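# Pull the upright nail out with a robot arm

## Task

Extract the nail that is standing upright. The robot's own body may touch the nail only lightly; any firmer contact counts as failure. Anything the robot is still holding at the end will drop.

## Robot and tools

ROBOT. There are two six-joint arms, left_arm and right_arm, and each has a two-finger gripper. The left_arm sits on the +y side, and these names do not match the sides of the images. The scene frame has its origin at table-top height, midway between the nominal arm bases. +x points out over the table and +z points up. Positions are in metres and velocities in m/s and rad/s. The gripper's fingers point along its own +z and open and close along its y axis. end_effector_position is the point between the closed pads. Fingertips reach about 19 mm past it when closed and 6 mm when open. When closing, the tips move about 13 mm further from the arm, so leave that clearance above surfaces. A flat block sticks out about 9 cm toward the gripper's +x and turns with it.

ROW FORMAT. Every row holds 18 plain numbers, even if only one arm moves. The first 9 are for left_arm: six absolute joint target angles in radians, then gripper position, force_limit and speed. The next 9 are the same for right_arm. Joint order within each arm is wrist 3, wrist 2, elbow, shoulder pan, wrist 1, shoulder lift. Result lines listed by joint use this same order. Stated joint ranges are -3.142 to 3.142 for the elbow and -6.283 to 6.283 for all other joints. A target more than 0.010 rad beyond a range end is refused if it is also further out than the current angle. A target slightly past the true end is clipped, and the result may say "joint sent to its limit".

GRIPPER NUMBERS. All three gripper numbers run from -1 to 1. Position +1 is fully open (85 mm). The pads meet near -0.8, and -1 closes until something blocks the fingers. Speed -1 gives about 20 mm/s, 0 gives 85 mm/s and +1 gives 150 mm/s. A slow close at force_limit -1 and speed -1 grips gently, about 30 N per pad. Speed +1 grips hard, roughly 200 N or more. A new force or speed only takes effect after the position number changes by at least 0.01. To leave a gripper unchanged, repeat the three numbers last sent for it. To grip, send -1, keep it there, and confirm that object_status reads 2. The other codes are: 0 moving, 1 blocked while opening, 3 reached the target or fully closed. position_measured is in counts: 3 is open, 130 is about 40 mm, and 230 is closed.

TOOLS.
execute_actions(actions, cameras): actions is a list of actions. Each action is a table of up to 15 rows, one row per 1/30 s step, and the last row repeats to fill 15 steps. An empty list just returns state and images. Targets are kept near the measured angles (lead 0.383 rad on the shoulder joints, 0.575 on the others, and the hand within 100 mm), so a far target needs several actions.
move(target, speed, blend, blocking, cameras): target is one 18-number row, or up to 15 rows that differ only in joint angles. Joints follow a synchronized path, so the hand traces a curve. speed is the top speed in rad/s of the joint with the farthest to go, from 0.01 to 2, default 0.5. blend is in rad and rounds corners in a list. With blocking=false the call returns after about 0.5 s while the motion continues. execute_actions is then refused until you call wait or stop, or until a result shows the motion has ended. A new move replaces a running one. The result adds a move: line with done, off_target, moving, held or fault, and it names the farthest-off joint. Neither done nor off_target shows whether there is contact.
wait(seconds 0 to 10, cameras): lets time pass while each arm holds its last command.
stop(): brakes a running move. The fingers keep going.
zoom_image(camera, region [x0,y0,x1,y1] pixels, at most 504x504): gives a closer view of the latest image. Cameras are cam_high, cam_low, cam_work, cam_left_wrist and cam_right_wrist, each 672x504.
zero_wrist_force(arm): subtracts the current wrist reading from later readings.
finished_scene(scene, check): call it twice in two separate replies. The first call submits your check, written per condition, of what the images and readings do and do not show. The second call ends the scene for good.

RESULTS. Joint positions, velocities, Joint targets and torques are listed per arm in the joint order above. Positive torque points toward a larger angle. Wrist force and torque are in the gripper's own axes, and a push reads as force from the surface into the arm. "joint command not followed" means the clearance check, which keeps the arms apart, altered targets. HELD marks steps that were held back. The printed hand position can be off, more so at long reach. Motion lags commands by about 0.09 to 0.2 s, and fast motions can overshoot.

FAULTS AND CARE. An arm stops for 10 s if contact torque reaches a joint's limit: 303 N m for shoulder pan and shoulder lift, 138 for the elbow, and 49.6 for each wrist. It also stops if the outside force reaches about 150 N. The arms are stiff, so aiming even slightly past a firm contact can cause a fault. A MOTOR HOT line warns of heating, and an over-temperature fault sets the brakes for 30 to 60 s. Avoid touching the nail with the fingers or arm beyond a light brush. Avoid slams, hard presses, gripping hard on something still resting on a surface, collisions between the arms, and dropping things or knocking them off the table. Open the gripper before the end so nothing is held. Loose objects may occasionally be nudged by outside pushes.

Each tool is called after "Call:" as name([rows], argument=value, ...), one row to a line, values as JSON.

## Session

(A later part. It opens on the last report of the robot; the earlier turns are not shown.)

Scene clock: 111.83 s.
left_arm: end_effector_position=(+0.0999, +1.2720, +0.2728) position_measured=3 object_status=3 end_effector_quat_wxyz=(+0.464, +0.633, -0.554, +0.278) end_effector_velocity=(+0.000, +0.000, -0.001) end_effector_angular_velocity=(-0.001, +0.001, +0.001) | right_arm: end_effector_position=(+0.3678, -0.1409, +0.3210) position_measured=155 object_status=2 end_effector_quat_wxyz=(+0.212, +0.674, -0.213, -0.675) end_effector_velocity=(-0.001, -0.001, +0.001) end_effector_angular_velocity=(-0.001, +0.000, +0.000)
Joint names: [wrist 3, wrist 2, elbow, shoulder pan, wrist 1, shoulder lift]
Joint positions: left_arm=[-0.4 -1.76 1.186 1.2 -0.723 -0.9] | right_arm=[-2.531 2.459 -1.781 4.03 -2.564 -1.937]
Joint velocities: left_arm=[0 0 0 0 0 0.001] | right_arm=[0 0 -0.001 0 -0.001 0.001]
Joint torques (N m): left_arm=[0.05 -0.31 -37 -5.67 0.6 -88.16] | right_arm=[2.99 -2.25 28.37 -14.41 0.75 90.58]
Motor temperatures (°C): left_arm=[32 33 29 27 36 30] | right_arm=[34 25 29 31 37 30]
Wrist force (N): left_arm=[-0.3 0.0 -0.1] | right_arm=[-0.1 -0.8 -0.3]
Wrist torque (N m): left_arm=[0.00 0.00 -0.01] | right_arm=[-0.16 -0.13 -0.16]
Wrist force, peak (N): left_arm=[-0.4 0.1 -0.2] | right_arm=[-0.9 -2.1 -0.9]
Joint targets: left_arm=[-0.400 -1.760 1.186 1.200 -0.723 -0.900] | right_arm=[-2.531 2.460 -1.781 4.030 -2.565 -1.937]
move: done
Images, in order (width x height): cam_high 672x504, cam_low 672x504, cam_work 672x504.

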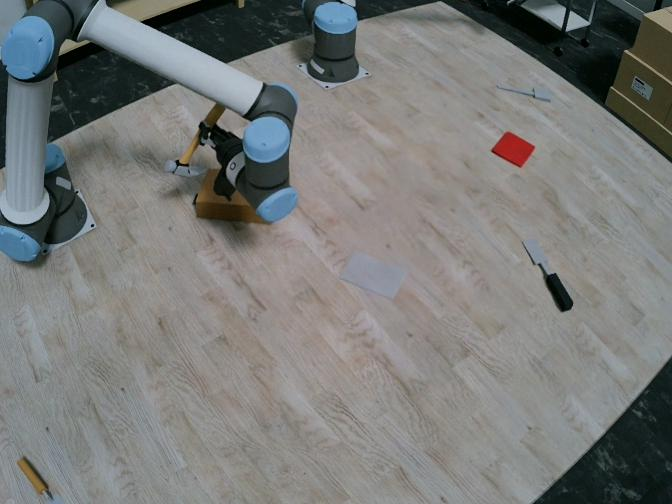

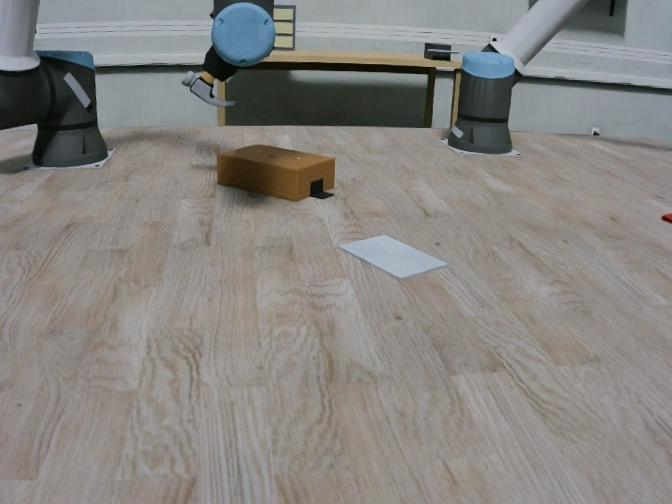

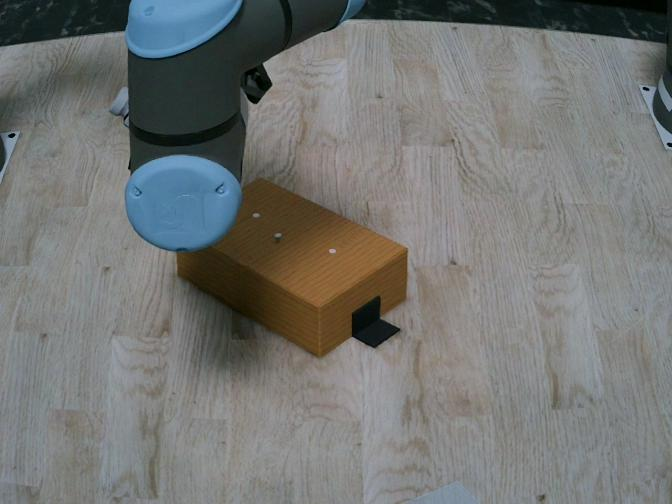

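Call:
move(target=[-0.4,-1.76,1.186,1.2,-0.723,-0.9,1,1,1,-2.531,2.4595,-1.7347,4.0303,-2.4828,-2.0657,-1,1,0.7], cameras=["cam_high","cam_low","cam_work"])

Call:
zoom_image(camera="cam_low", region=[200, 60, 360, 220])

Call:
zoom_image(camera="cam_high", region=[160, 80, 320, 240])

Call:
zoom_image(camera="cam_work", region=[120, 80, 420, 380])

Scene clock: 113.17 s.
left_arm: end_effector_position=(+0.0999, +1.2720, +0.2728) position_measured=3 object_status=3 end_effector_quat_wxyz=(+0.464, +0.633, -0.554, +0.278) end_effector_velocity=(+0.000, +0.000, -0.001) end_effector_angular_velocity=(-0.001, +0.001, +0.001) | right_arm: end_effector_position=(+0.3958, -0.1065, +0.2502) position_measured=155 object_status=2 end_effector_quat_wxyz=(+0.212, +0.674, -0.213, -0.675) end_effector_velocity=(+0.000, +0.000, -0.001) end_effector_angular_velocity=(+0.001, -0.001, +0.000)
Joint names: [wrist 3, wrist 2, elbow, shoulder pan, wrist 1, shoulder lift]
Joint positions: left_arm=[-0.4 -1.76 1.186 1.2 -0.723 -0.9] | right_arm=[-2.531 2.459 -1.735 4.03 -2.483 -2.066]
Joint velocities: left_arm=[0 0 0 0.001 0 0.001] | right_arm=[0 0 0 0 0.002 -0.001]
Joint torques (N m): left_arm=[0.29 -0.16 -38.79 -4.61 0.74 -85.62] | right_arm=[2.57 -1.84 39.79 -11.93 0.67 72.4]
Motor temperatures (°C): left_arm=[32 33 29 27 36 30] | right_arm=[34 25 29 31 37 30]
Wrist force (N): left_arm=[0.1 0.3 0.1] | right_arm=[-0.3 -0.4 -0.6]
Wrist torque (N m): left_arm=[0.07 -0.06 -0.01] | right_arm=[-0.14 -0.17 -0.12]
Wrist force, peak (N): left_arm=[-0.4 0.2 -0.1] | right_arm=[1.0 -2.7 -1.8]
Joint targets: left_arm=[-0.400 -1.760 1.186 1.200 -0.723 -0.900] | right_arm=[-2.531 2.460 -1.735 4.030 -2.483 -2.066]
move: done
Images, in order (width x height): cam_high 672x504, cam_low 672x504, cam_work 672x504.

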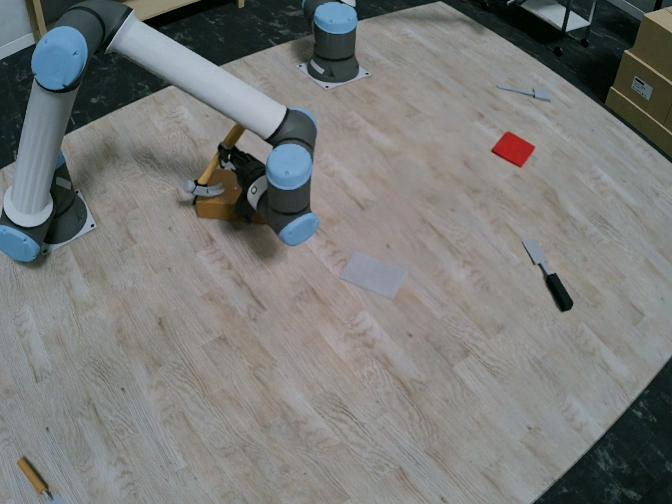

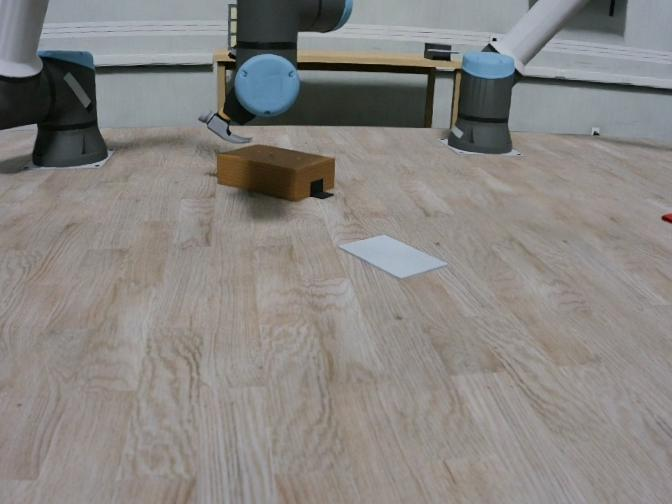

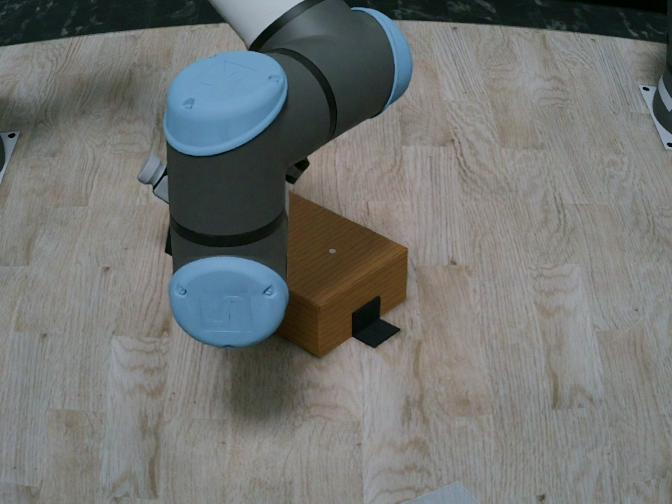

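Scaled by 3.150 from the camera's 672x504 image, which has a finer 960x720 frame.

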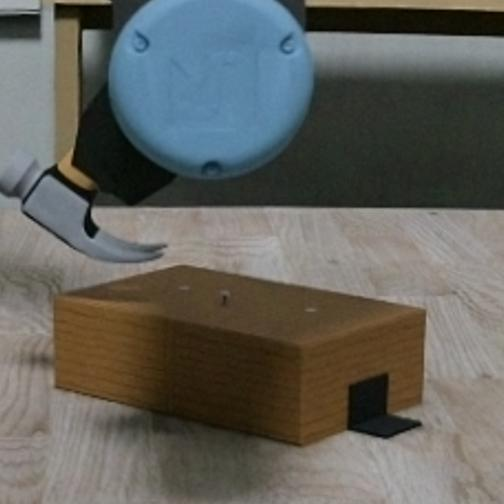

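Scaled by 3.150 from the camera's 672x504 image, which has a finer 960x720 frame.

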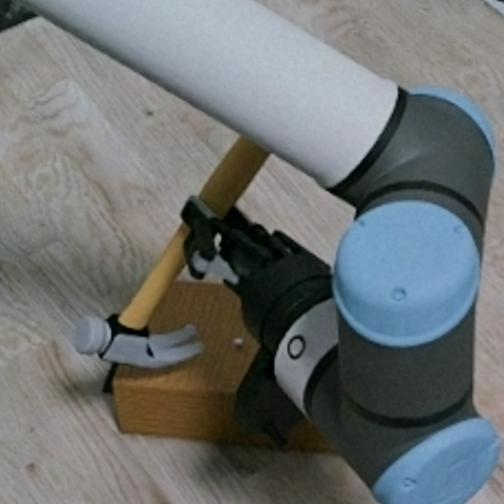

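Scaled by 1.680 from the camera's 672x504 image, which has a finer 960x720 frame.

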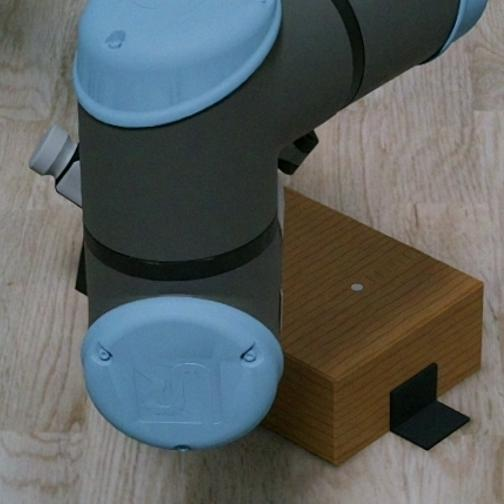

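Call:
move(target=[-0.4,-1.76,1.186,1.2,-0.723,-0.9,1,1,1,-2.3038,2.4946,-1.7041,4.0654,-2.4535,-2.1256,-1,1,0.7], cameras=["cam_high","cam_low","cam_work"], speed=0.25)

Call:
zoom_image(camera="cam_low", region=[200, 80, 320, 200])

Call:
zoom_image(camera="cam_high", region=[160, 110, 280, 230])

Scene clock: 115.77 s.
left_arm: end_effector_position=(+0.0999, +1.2720, +0.2728) position_measured=3 object_status=3 end_effector_quat_wxyz=(+0.464, +0.633, -0.554, +0.278) end_effector_velocity=(+0.000, +0.000, -0.001) end_effector_angular_velocity=(-0.002, +0.001, -0.001) | right_arm: end_effector_position=(+0.3920, -0.0686, +0.2187) position_measured=155 object_status=2 end_effector_quat_wxyz=(+0.287, +0.646, -0.288, -0.646) end_effector_velocity=(+0.000, +0.000, +0.000) end_effector_angular_velocity=(-0.002, +0.001, +0.001)
Joint names: [wrist 3, wrist 2, elbow, shoulder pan, wrist 1, shoulder lift]
Joint positions: left_arm=[-0.4 -1.76 1.186 1.2 -0.723 -0.9] | right_arm=[-2.304 2.495 -1.704 4.065 -2.454 -2.126]
Joint velocities: left_arm=[0 0.001 0 -0.001 0 0.002] | right_arm=[0.001 0 0 0.001 -0.001 -0.001]
Joint torques (N m): left_arm=[0.28 -0.1 -37.84 -6.44 0.75 -85.3] | right_arm=[3.63 4.06 38.65 22.61 0.69 73.35]
Motor temperatures (°C): left_arm=[32 33 29 27 36 30] | right_arm=[34 25 29 31 37 30]
Wrist force (N): left_arm=[0.0 0.1 0.0] | right_arm=[-0.3 -0.6 -1.2]
Wrist torque (N m): left_arm=[0.02 -0.05 -0.01] | right_arm=[-0.04 -0.20 -0.25]
Wrist force, peak (N): left_arm=[-0.5 -0.1 -0.1] | right_arm=[-0.1 -1.6 -0.9]
Joint targets: left_arm=[-0.400 -1.760 1.186 1.200 -0.723 -0.900] | right_arm=[-2.304 2.495 -1.704 4.065 -2.453 -2.126]
move: done
Images, in order (width x height): cam_high 672x504, cam_low 672x504, cam_work 672x504.

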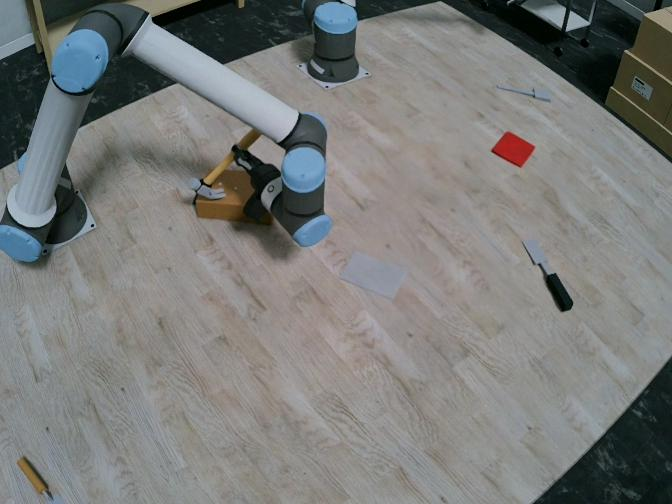

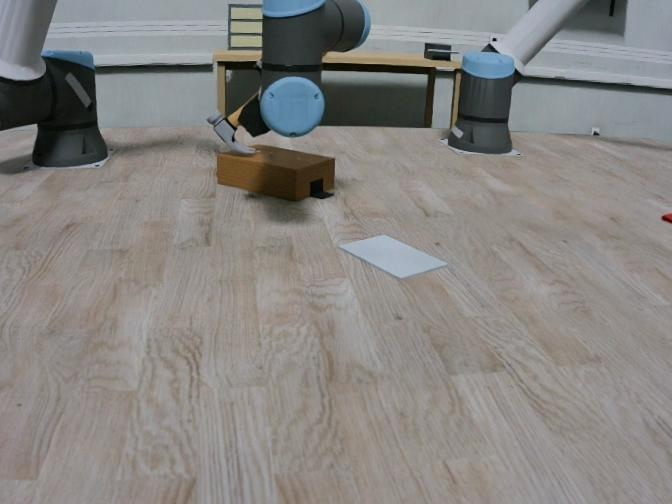

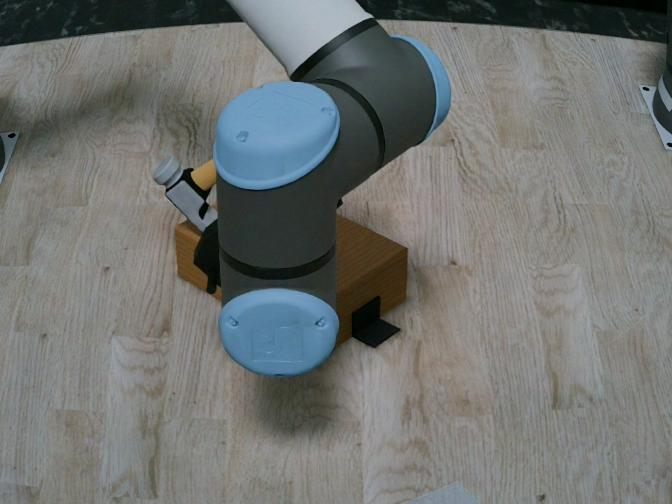

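Scaled by 4.200 from the camera's 672x504 image, which has a finer 960x720 frame.

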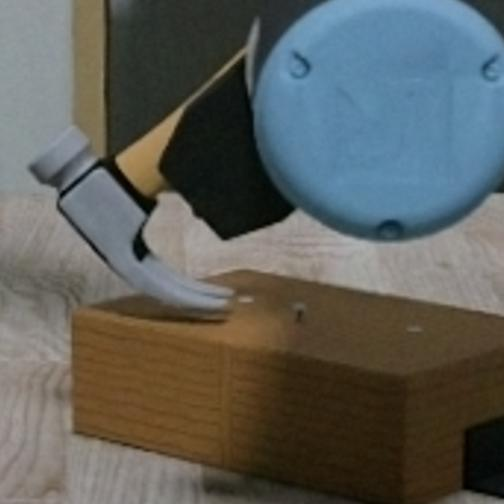

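Scaled by 4.200 from the camera's 672x504 image, which has a finer 960x720 frame.

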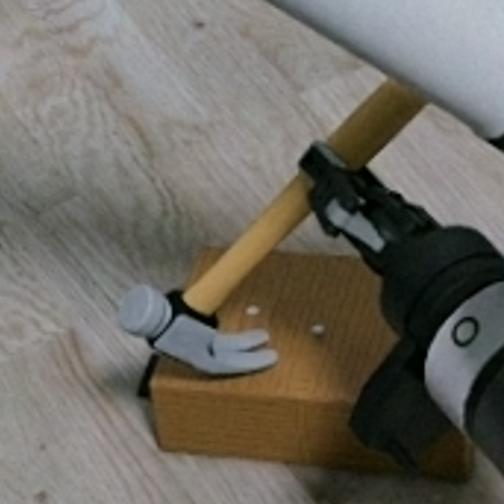

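Call:
move(target=[-0.4,-1.76,1.186,1.2,-0.723,-0.9,1,1,1,-2.3038,2.4946,-1.7068,4.0654,-2.4445,-2.1319,-1,1,0.7], cameras=["cam_high","cam_low"], speed=0.05)

Call:
zoom_image(camera="cam_low", region=[230, 130, 300, 180])

Call:
zoom_image(camera="cam_high", region=[190, 160, 260, 220])

Scene clock: 117.10 s.
left_arm: end_effector_position=(+0.0999, +1.2720, +0.2728) position_measured=3 object_status=3 end_effector_quat_wxyz=(+0.464, +0.633, -0.554, +0.278) end_effector_velocity=(+0.001, +0.000, -0.001) end_effector_angular_velocity=(-0.001, +0.000, -0.001) | right_arm: end_effector_position=(+0.3920, -0.0686, +0.2128) position_measured=155 object_status=2 end_effector_quat_wxyz=(+0.287, +0.646, -0.288, -0.646) end_effector_velocity=(+0.000, +0.000, -0.003) end_effector_angular_velocity=(-0.003, +0.002, +0.000)
Joint names: [wrist 3, wrist 2, elbow, shoulder pan, wrist 1, shoulder lift]
Joint positions: left_arm=[-0.4 -1.76 1.186 1.2 -0.723 -0.9] | right_arm=[-2.304 2.495 -1.707 4.065 -2.445 -2.132]
Joint velocities: left_arm=[0.001 0 0.001 -0.001 0 0] | right_arm=[0 0 -0.001 0 0.001 -0.004]
Joint torques (N m): left_arm=[0.23 -0.3 -37.22 -5.57 0.57 -84.34] | right_arm=[3.51 3.7 24.87 19.2 0.84 74.91]
Motor temperatures (°C): left_arm=[32 33 29 27 36 30] | right_arm=[34 25 29 31 37 30]
Wrist force (N): left_arm=[-0.1 0.2 0.1] | right_arm=[-0.1 -0.7 -0.9]
Wrist torque (N m): left_arm=[0.05 -0.03 -0.01] | right_arm=[-0.04 -0.23 -0.25]
Wrist force, peak (N): left_arm=[-0.3 0.2 -0.3] | right_arm=[-0.1 -1.2 -1.4]
Joint targets: left_arm=[-0.400 -1.760 1.186 1.200 -0.723 -0.900] | right_arm=[-2.304 2.495 -1.707 4.065 -2.445 -2.132]
move: done
Images, in order (width x height): cam_high 672x504, cam_low 672x504.

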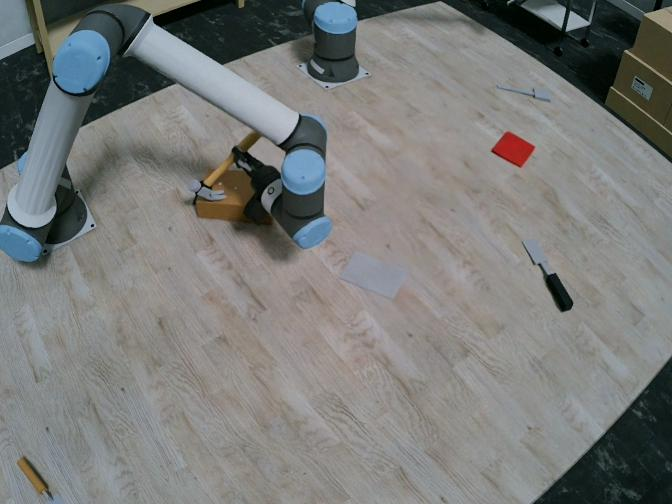

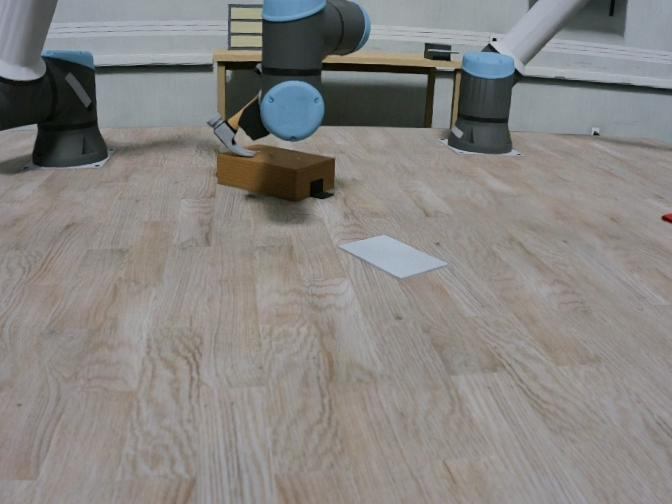

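Scaled by 7.200 from the camera's 672x504 image, which has a finer 960x720 frame.

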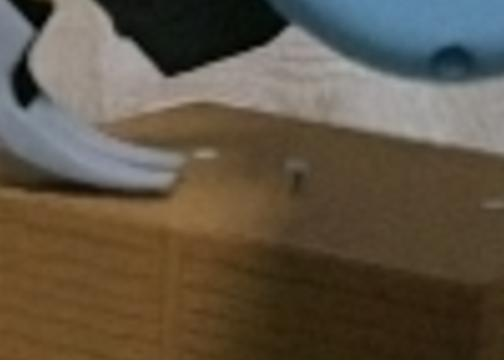

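Scaled by 7.200 from the camera's 672x504 image, which has a finer 960x720 frame.

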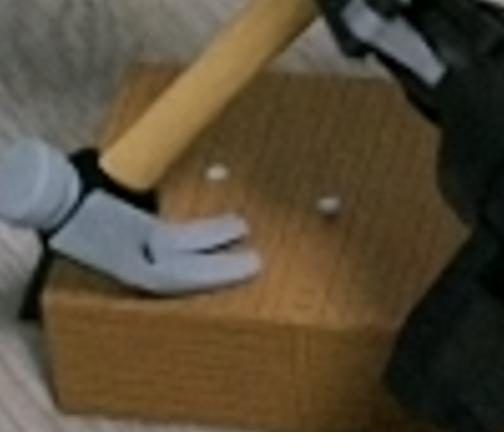

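Call:
move(target=[-0.4,-1.76,1.186,1.2,-0.723,-0.9,1,1,1,-2.3038,2.5143,-1.6853,4.0851,-2.4499,-2.1481,-1,1,0.7], cameras=["cam_high","cam_low"], speed=0.05)

Call:
zoom_image(camera="cam_low", region=[230, 130, 300, 180])

Call:
zoom_image(camera="cam_high", region=[190, 160, 260, 220])

Scene clock: 118.60 s.
left_arm: end_effector_position=(+0.0999, +1.2720, +0.2728) position_measured=3 object_status=3 end_effector_quat_wxyz=(+0.464, +0.633, -0.554, +0.278) end_effector_velocity=(+0.000, +0.000, +0.000) end_effector_angular_velocity=(+0.000, +0.000, +0.001) | right_arm: end_effector_position=(+0.3880, -0.0486, +0.2097) position_measured=155 object_status=2 end_effector_quat_wxyz=(+0.287, +0.646, -0.288, -0.646) end_effector_velocity=(-0.001, +0.002, -0.001) end_effector_angular_velocity=(+0.000, +0.001, +0.001)
Joint names: [wrist 3, wrist 2, elbow, shoulder pan, wrist 1, shoulder lift]
Joint positions: left_arm=[-0.4 -1.76 1.186 1.2 -0.723 -0.9] | right_arm=[-2.304 2.514 -1.685 4.085 -2.45 -2.148]
Joint velocities: left_arm=[0 -0.001 0 0 0 0] | right_arm=[-0.001 0.001 0.001 0.002 0 -0.002]
Joint torques (N m): left_arm=[0.24 -0.05 -38.33 -5.78 0.24 -87.17] | right_arm=[3.22 4.11 38.7 21.21 -6.53 75.8]
Motor temperatures (°C): left_arm=[32 33 29 27 36 30] | right_arm=[34 25 29 31 37 30]
Wrist force (N): left_arm=[0.0 0.3 -0.3] | right_arm=[-0.2 -0.7 -1.0]
Wrist torque (N m): left_arm=[0.06 -0.05 -0.01] | right_arm=[-0.05 -0.20 -0.22]
Wrist force, peak (N): left_arm=[-0.1 0.3 -0.4] | right_arm=[-0.1 -0.9 -1.5]
Joint targets: left_arm=[-0.400 -1.760 1.186 1.200 -0.723 -0.900] | right_arm=[-2.304 2.514 -1.685 4.085 -2.450 -2.148]
move: done
Images, in order (width x height): cam_high 672x504, cam_low 672x504.

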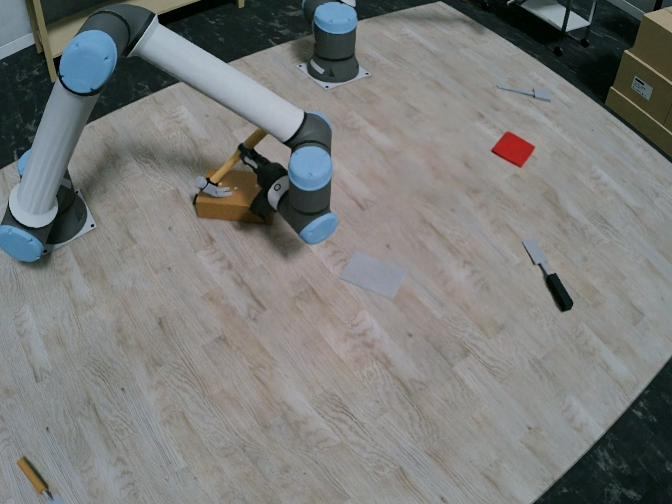

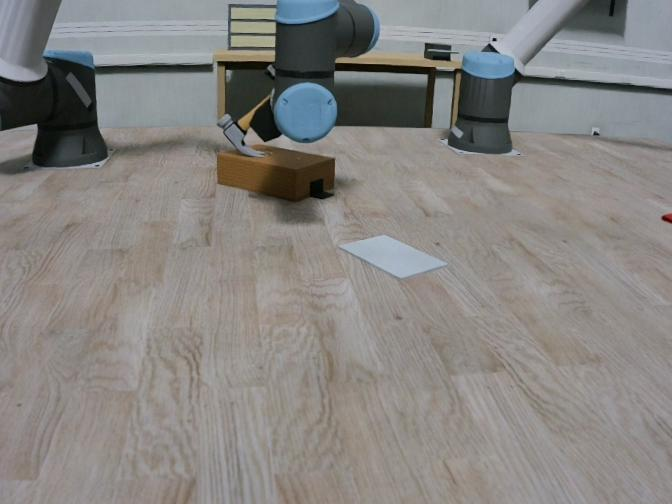

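Scaled by 7.200 from the camera's 672x504 image, which has a finer 960x720 frame.

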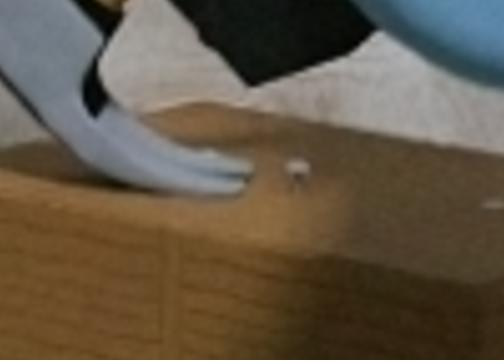

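Scaled by 7.200 from the camera's 672x504 image, which has a finer 960x720 frame.

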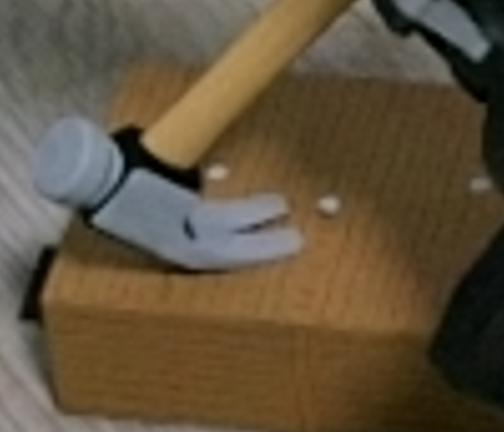

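Call:
move(target=[-0.4,-1.76,1.186,1.2,-0.723,-0.9,1,1,1,-2.3038,2.5188,-1.6772,4.0896,-2.4501,-2.1558,-1,1,0.7], cameras=["cam_high","cam_low"], speed=0.03)

Call:
zoom_image(camera="cam_low", region=[230, 130, 300, 180])

Call:
zoom_image(camera="cam_high", region=[190, 160, 260, 220])

Scene clock: 119.87 s.
left_arm: end_effector_position=(+0.0999, +1.2720, +0.2728) position_measured=3 object_status=3 end_effector_quat_wxyz=(+0.464, +0.633, -0.554, +0.278) end_effector_velocity=(+0.000, +0.001, +0.000) end_effector_angular_velocity=(+0.000, +0.000, +0.001) | right_arm: end_effector_position=(+0.3881, -0.0426, +0.2073) position_measured=155 object_status=2 end_effector_quat_wxyz=(+0.287, +0.646, -0.288, -0.646) end_effector_velocity=(+0.000, +0.001, +0.000) end_effector_angular_velocity=(+0.003, -0.002, +0.000)
Joint names: [wrist 3, wrist 2, elbow, shoulder pan, wrist 1, shoulder lift]
Joint positions: left_arm=[-0.4 -1.76 1.186 1.2 -0.723 -0.9] | right_arm=[-2.304 2.519 -1.677 4.09 -2.45 -2.156]
Joint velocities: left_arm=[0 0 -0.001 0.001 0 0.001] | right_arm=[-0.001 0.001 0.002 0 0.001 0]
Joint torques (N m): left_arm=[-0.26 0 -36.94 -2.78 0.54 -86.03] | right_arm=[1.27 5.49 40.15 22.21 -2.62 70.68]
Motor temperatures (°C): left_arm=[32 33 29 27 36 30] | right_arm=[34 25 29 31 37 30]
Wrist force (N): left_arm=[0.0 0.0 0.1] | right_arm=[-4.3 11.2 -0.3]
Wrist torque (N m): left_arm=[0.01 -0.04 -0.01] | right_arm=[-0.27 -0.45 1.06]
Wrist force, peak (N): left_arm=[-0.4 -0.1 -0.1] | right_arm=[-4.3 11.2 -0.3]
Joint targets: left_arm=[-0.400 -1.760 1.186 1.200 -0.723 -0.900] | right_arm=[-2.304 2.519 -1.677 4.090 -2.450 -2.156]
move: done
Images, in order (width x height): cam_high 672x504, cam_low 672x504.

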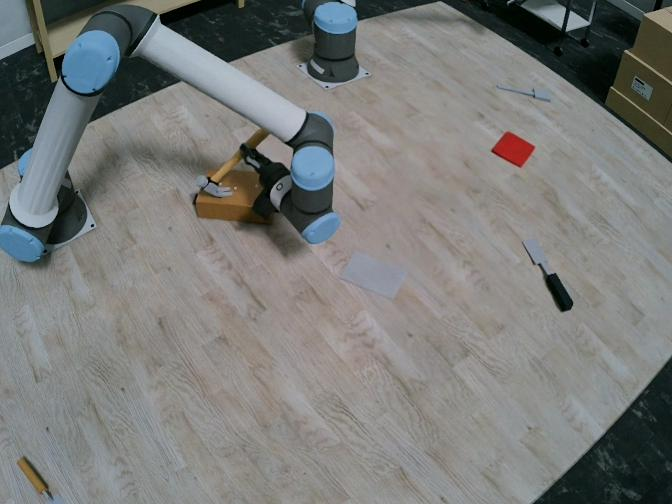

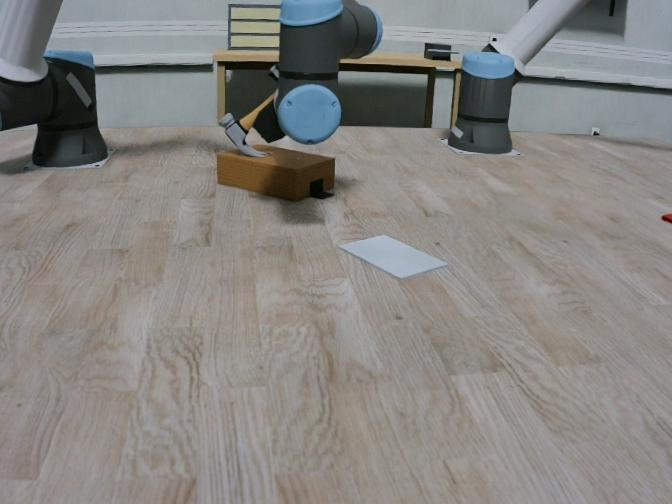

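Scaled by 7.200 from the camera's 672x504 image, which has a finer 960x720 frame.

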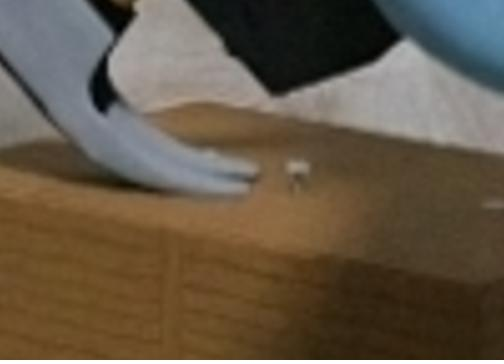

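Scaled by 7.200 from the camera's 672x504 image, which has a finer 960x720 frame.

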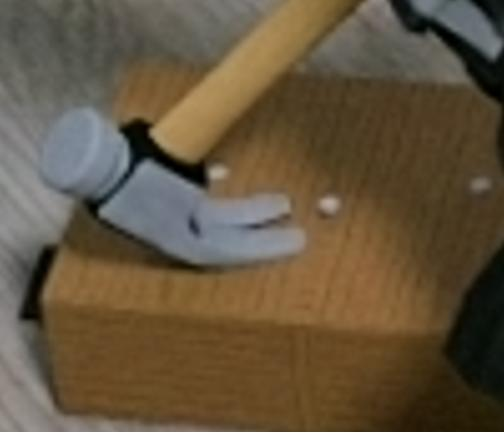

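Call:
move(target=[-0.4,-1.76,1.186,1.2,-0.723,-0.9,1,1,1,-2.1638,2.5333,-1.6515,4.1041,-2.4468,-2.1849,-1,1,0.7], cameras=["cam_high","cam_low"], speed=0.06)

Call:
zoom_image(camera="cam_low", region=[230, 130, 300, 180])

Call:
zoom_image(camera="cam_high", region=[190, 160, 260, 220])

Scene clock: 123.47 s.
left_arm: end_effector_position=(+0.0999, +1.2720, +0.2728) position_measured=3 object_status=3 end_effector_quat_wxyz=(+0.464, +0.633, -0.554, +0.278) end_effector_velocity=(+0.000, +0.000, +0.000) end_effector_angular_velocity=(-0.001, +0.001, +0.000) | right_arm: end_effector_position=(+0.3880, -0.0229, +0.1957) position_measured=155 object_status=2 end_effector_quat_wxyz=(+0.331, +0.624, -0.333, -0.625) end_effector_velocity=(+0.001, +0.000, +0.000) end_effector_angular_velocity=(-0.001, -0.001, -0.001)
Joint names: [wrist 3, wrist 2, elbow, shoulder pan, wrist 1, shoulder lift]
Joint positions: left_arm=[-0.4 -1.76 1.186 1.2 -0.723 -0.9] | right_arm=[-2.164 2.533 -1.652 4.104 -2.447 -2.185]
Joint velocities: left_arm=[0 0 0.001 0 0 0] | right_arm=[0.002 0 0 -0.001 0.001 0]
Joint torques (N m): left_arm=[0.19 -0.22 -37.98 -5.31 -0.2 -84.44] | right_arm=[2.65 -0.07 24.2 16.79 6.61 55.68]
Motor temperatures (°C): left_arm=[32 33 29 27 36 30] | right_arm=[34 25 29 31 37 30]
Wrist force (N): left_arm=[-0.1 0.0 0.0] | right_arm=[-32.3 22.8 -1.5]
Wrist torque (N m): left_arm=[0.01 -0.03 -0.01] | right_arm=[-0.57 -0.99 0.62]
Wrist force, peak (N): left_arm=[-0.5 0.3 -0.4] | right_arm=[-39.6 25.8 -1.3]
Joint targets: left_arm=[-0.400 -1.760 1.186 1.200 -0.723 -0.900] | right_arm=[-2.164 2.533 -1.651 4.104 -2.447 -2.185]
move: done
Images, in order (width x height): cam_high 672x504, cam_low 672x504.

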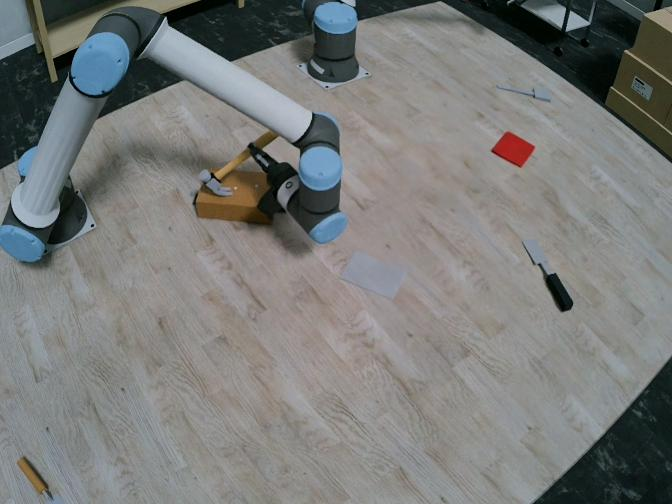

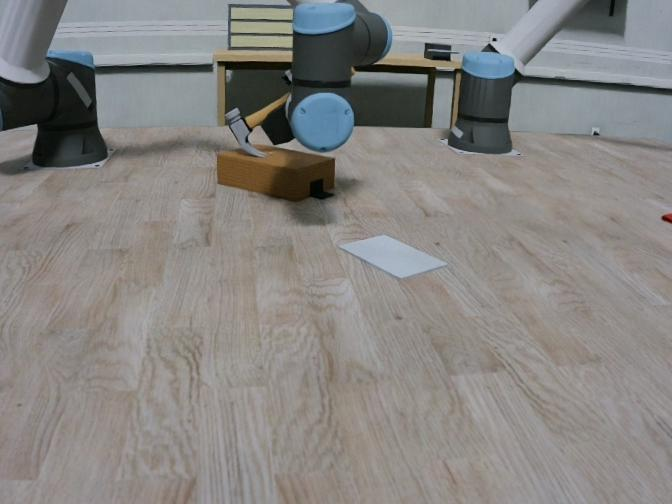

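Scaled by 7.200 from the camera's 672x504 image, which has a finer 960x720 frame.

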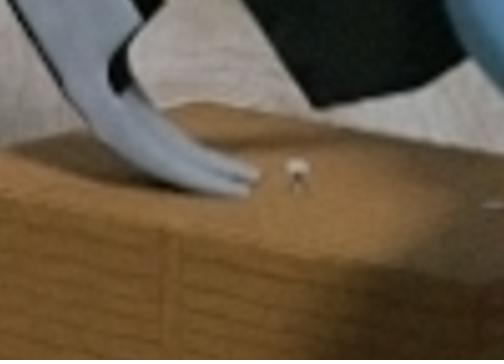

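Scaled by 7.200 from the camera's 672x504 image, which has a finer 960x720 frame.

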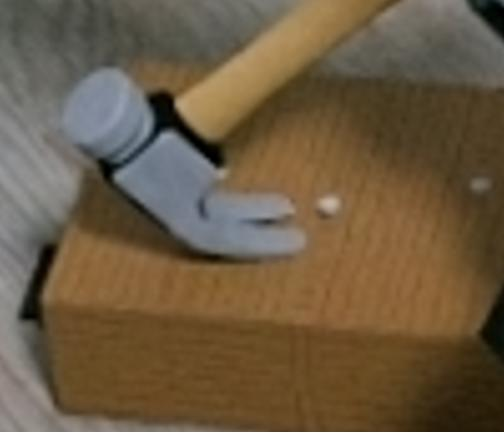

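Call:
move(target=[-0.4,-1.76,1.186,1.2,-0.723,-0.9,1,1,1,-2.1638,2.5418,-1.6311,4.1126,-2.4597,-2.1924,-1,1,0.7], cameras=["cam_high","cam_low"], speed=0.04)

Call:
zoom_image(camera="cam_low", region=[230, 130, 300, 180])

Call:
zoom_image(camera="cam_high", region=[190, 160, 260, 220])

Scene clock: 124.67 s.
left_arm: end_effector_position=(+0.0999, +1.2720, +0.2728) position_measured=3 object_status=3 end_effector_quat_wxyz=(+0.464, +0.633, -0.554, +0.278) end_effector_velocity=(-0.002, +0.001, -0.001) end_effector_angular_velocity=(-0.001, +0.001, +0.002) | right_arm: end_effector_position=(+0.3881, -0.0110, +0.1987) position_measured=155 object_status=2 end_effector_quat_wxyz=(+0.332, +0.624, -0.333, -0.625) end_effector_velocity=(+0.000, +0.001, +0.001) end_effector_angular_velocity=(+0.000, +0.000, +0.000)
Joint names: [wrist 3, wrist 2, elbow, shoulder pan, wrist 1, shoulder lift]
Joint positions: left_arm=[-0.4 -1.76 1.186 1.2 -0.723 -0.9] | right_arm=[-2.164 2.542 -1.631 4.113 -2.46 -2.192]
Joint velocities: left_arm=[0 0.001 0 0.002 0 0.002] | right_arm=[0 0.001 0.002 0.001 -0.001 0]
Joint torques (N m): left_arm=[0.11 -0.07 -36.25 -4.01 0.33 -86.78] | right_arm=[1.3 4.21 39.73 20.45 -6.83 80.92]
Motor temperatures (°C): left_arm=[32 33 29 27 36 30] | right_arm=[34 25 29 31 37 30]
Wrist force (N): left_arm=[-0.1 0.0 -0.2] | right_arm=[-0.5 -1.0 -0.9]
Wrist torque (N m): left_arm=[0.01 -0.03 -0.01] | right_arm=[0.05 -0.20 -0.29]
Wrist force, peak (N): left_arm=[-0.4 0.0 -0.3] | right_arm=[-32.0 23.2 -1.6]
Joint targets: left_arm=[-0.400 -1.760 1.186 1.200 -0.723 -0.900] | right_arm=[-2.164 2.542 -1.631 4.113 -2.460 -2.192]
move: done
Images, in order (width x height): cam_high 672x504, cam_low 672x504.

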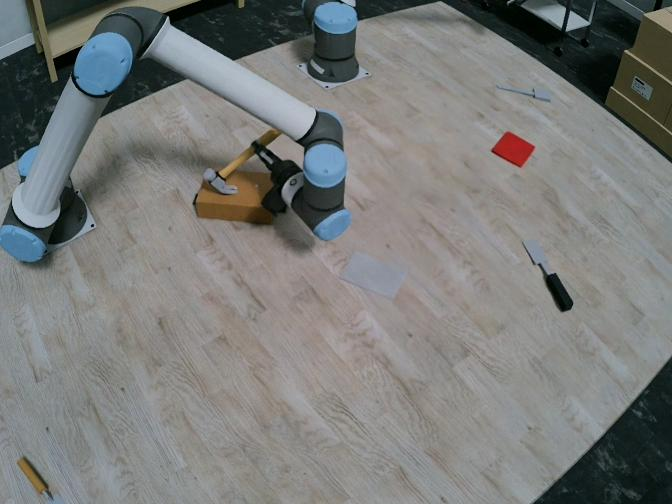

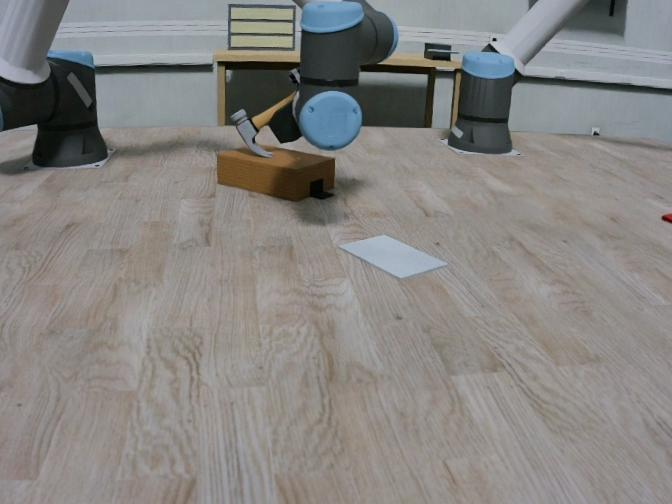

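Scaled by 7.200 from the camera's 672x504 image, which has a finer 960x720 frame.

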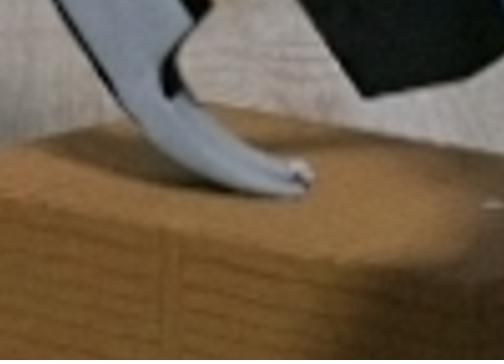

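Scaled by 7.200 from the camera's 672x504 image, which has a finer 960x720 frame.

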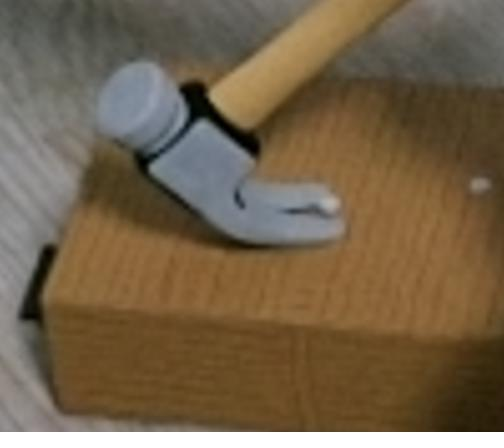

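Call:
move(target=[-0.4,-1.76,1.186,1.2,-0.723,-0.9,1,1,1,-2.1638,2.5474,-1.6182,4.1182,-2.4654,-2.1996,-1,1,0.7], cameras=["cam_high","cam_low"], speed=0.02)

Call:
zoom_image(camera="cam_low", region=[230, 130, 300, 180])

Call:
zoom_image(camera="cam_high", region=[190, 160, 260, 220])

Scene clock: 126.20 s.
left_arm: end_effector_position=(+0.0999, +1.2720, +0.2728) position_measured=3 object_status=3 end_effector_quat_wxyz=(+0.464, +0.633, -0.554, +0.278) end_effector_velocity=(+0.000, +0.000, +0.000) end_effector_angular_velocity=(+0.001, +0.000, +0.000) | right_arm: end_effector_position=(+0.3881, -0.0030, +0.1987) position_measured=155 object_status=2 end_effector_quat_wxyz=(+0.332, +0.624, -0.333, -0.625) end_effector_velocity=(+0.001, +0.001, +0.001) end_effector_angular_velocity=(+0.002, -0.001, -0.001)
Joint names: [wrist 3, wrist 2, elbow, shoulder pan, wrist 1, shoulder lift]
Joint positions: left_arm=[-0.4 -1.76 1.186 1.2 -0.723 -0.9] | right_arm=[-2.164 2.547 -1.618 4.118 -2.465 -2.2]
Joint velocities: left_arm=[0 0 -0.001 0 0 0] | right_arm=[0 0.001 0.002 0 0 0]
Joint torques (N m): left_arm=[0.09 -0.13 -38.43 -2.58 0.34 -87.49] | right_arm=[-1.05 4.16 40.64 22.4 -6.1 80.4]
Motor temperatures (°C): left_arm=[32 33 29 27 36 30] | right_arm=[34 25 29 31 37 30]
Wrist force (N): left_arm=[0.0 0.1 -0.1] | right_arm=[0.0 0.5 -1.2]
Wrist torque (N m): left_arm=[0.02 -0.05 -0.01] | right_arm=[0.00 -0.21 -0.10]
Wrist force, peak (N): left_arm=[-0.3 0.3 -0.3] | right_arm=[0.0 -1.2 -1.1]
Joint targets: left_arm=[-0.400 -1.760 1.186 1.200 -0.723 -0.900] | right_arm=[-2.164 2.547 -1.618 4.118 -2.465 -2.200]
move: done
Images, in order (width x height): cam_high 672x504, cam_low 672x504.

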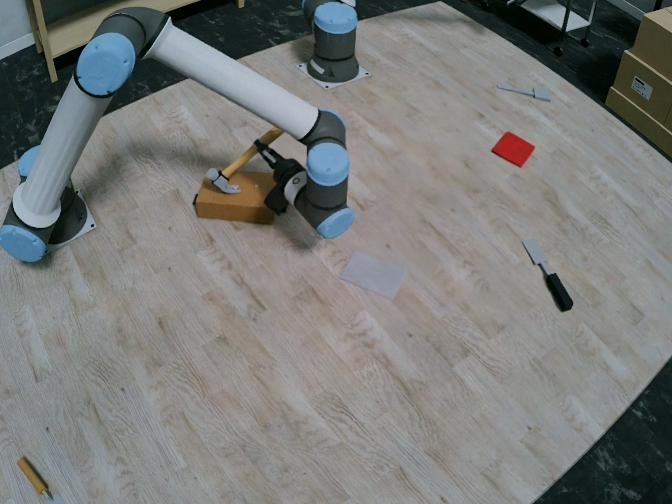

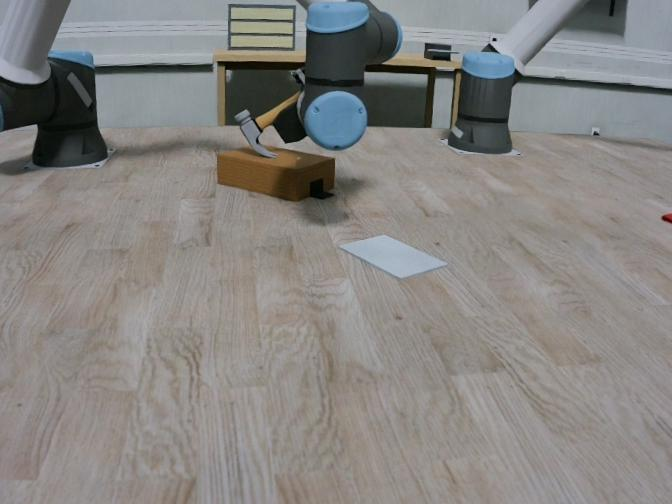

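Scaled by 7.200 from the camera's 672x504 image, which has a finer 960x720 frame.

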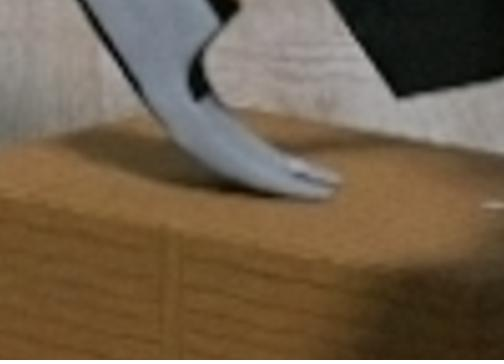

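Scaled by 7.200 from the camera's 672x504 image, which has a finer 960x720 frame.

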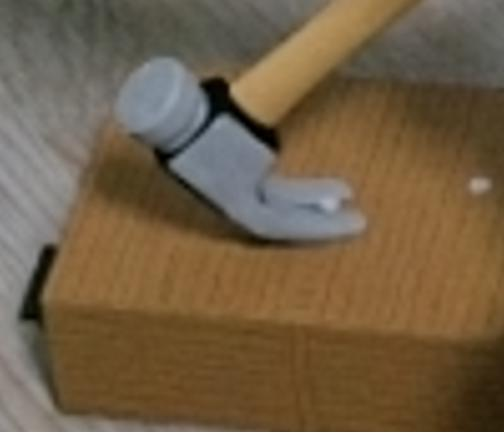

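Call:
move(target=[-0.4,-1.76,1.186,1.2,-0.723,-0.9,1,1,1,-2.3138,2.5332,-1.6435,4.104,-2.4749,-2.1647,-1,1,0.7], cameras=["cam_high","cam_low"], speed=0.08)

Call:
zoom_image(camera="cam_low", region=[220, 90, 320, 190])

Call:
zoom_image(camera="cam_high", region=[190, 120, 290, 220])

Scene clock: 129.30 s.
left_arm: end_effector_position=(+0.0999, +1.2720, +0.2728) position_measured=3 object_status=3 end_effector_quat_wxyz=(+0.464, +0.633, -0.554, +0.278) end_effector_velocity=(-0.001, +0.000, +0.002) end_effector_angular_velocity=(+0.002, -0.001, +0.000) | right_arm: end_effector_position=(+0.3881, -0.0230, +0.2152) position_measured=155 object_status=2 end_effector_quat_wxyz=(+0.284, +0.647, -0.285, -0.648) end_effector_velocity=(-0.001, +0.000, +0.001) end_effector_angular_velocity=(+0.001, +0.000, +0.002)
Joint names: [wrist 3, wrist 2, elbow, shoulder pan, wrist 1, shoulder lift]
Joint positions: left_arm=[-0.4 -1.76 1.186 1.2 -0.723 -0.9] | right_arm=[-2.314 2.533 -1.643 4.104 -2.475 -2.165]
Joint velocities: left_arm=[0 0.001 0 0.001 0 -0.002] | right_arm=[-0.001 0 0 0.002 0 0.001]
Joint torques (N m): left_arm=[0.05 0.12 -39.41 -6.01 0.23 -88.32] | right_arm=[-3.07 2.52 44.92 -14.92 -11.26 132.13]
Motor temperatures (°C): left_arm=[32 33 29 27 36 30] | right_arm=[34 25 29 31 37 30]
Wrist force (N): left_arm=[-0.2 0.0 0.1] | right_arm=[39.0 -17.7 2.8]
Wrist torque (N m): left_arm=[0.00 0.00 -0.01] | right_arm=[0.30 0.43 -0.07]
Wrist force, peak (N): left_arm=[0.0 0.6 -0.1] | right_arm=[49.1 -21.9 3.8]
Joint targets: left_arm=[-0.400 -1.760 1.186 1.200 -0.723 -0.900] | right_arm=[-2.314 2.533 -1.643 4.104 -2.475 -2.165]
move: done
Images, in order (width x height): cam_high 672x504, cam_low 672x504.

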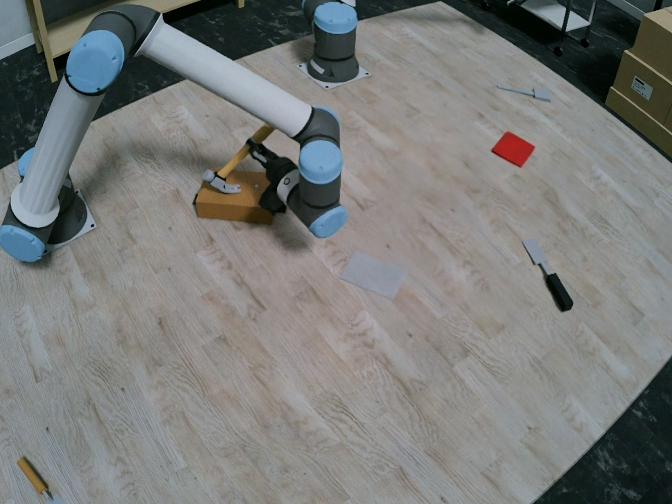

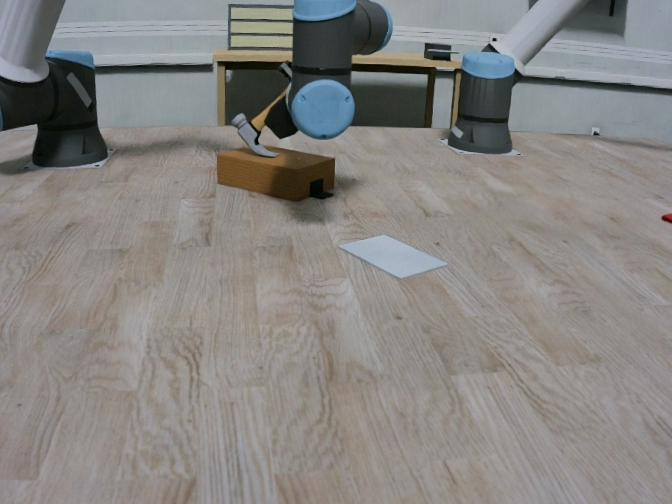

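Scaled by 5.040 from the camera's 672x504 image, which has a finer 960x720 frame.

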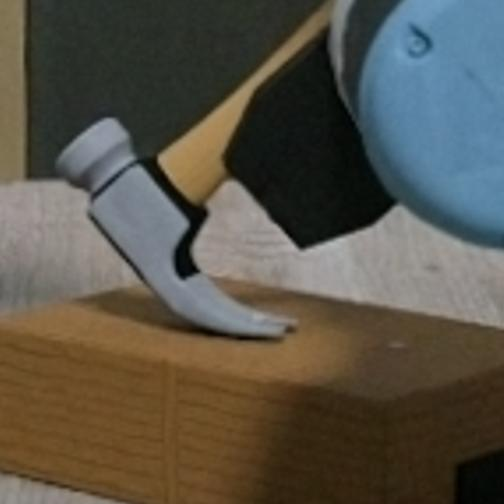

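Scaled by 5.040 from the camera's 672x504 image, which has a finer 960x720 frame.

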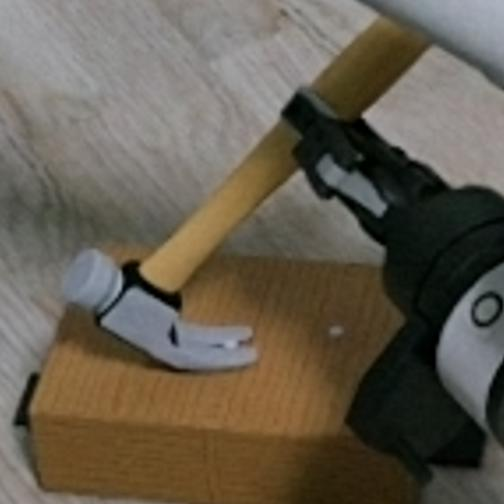

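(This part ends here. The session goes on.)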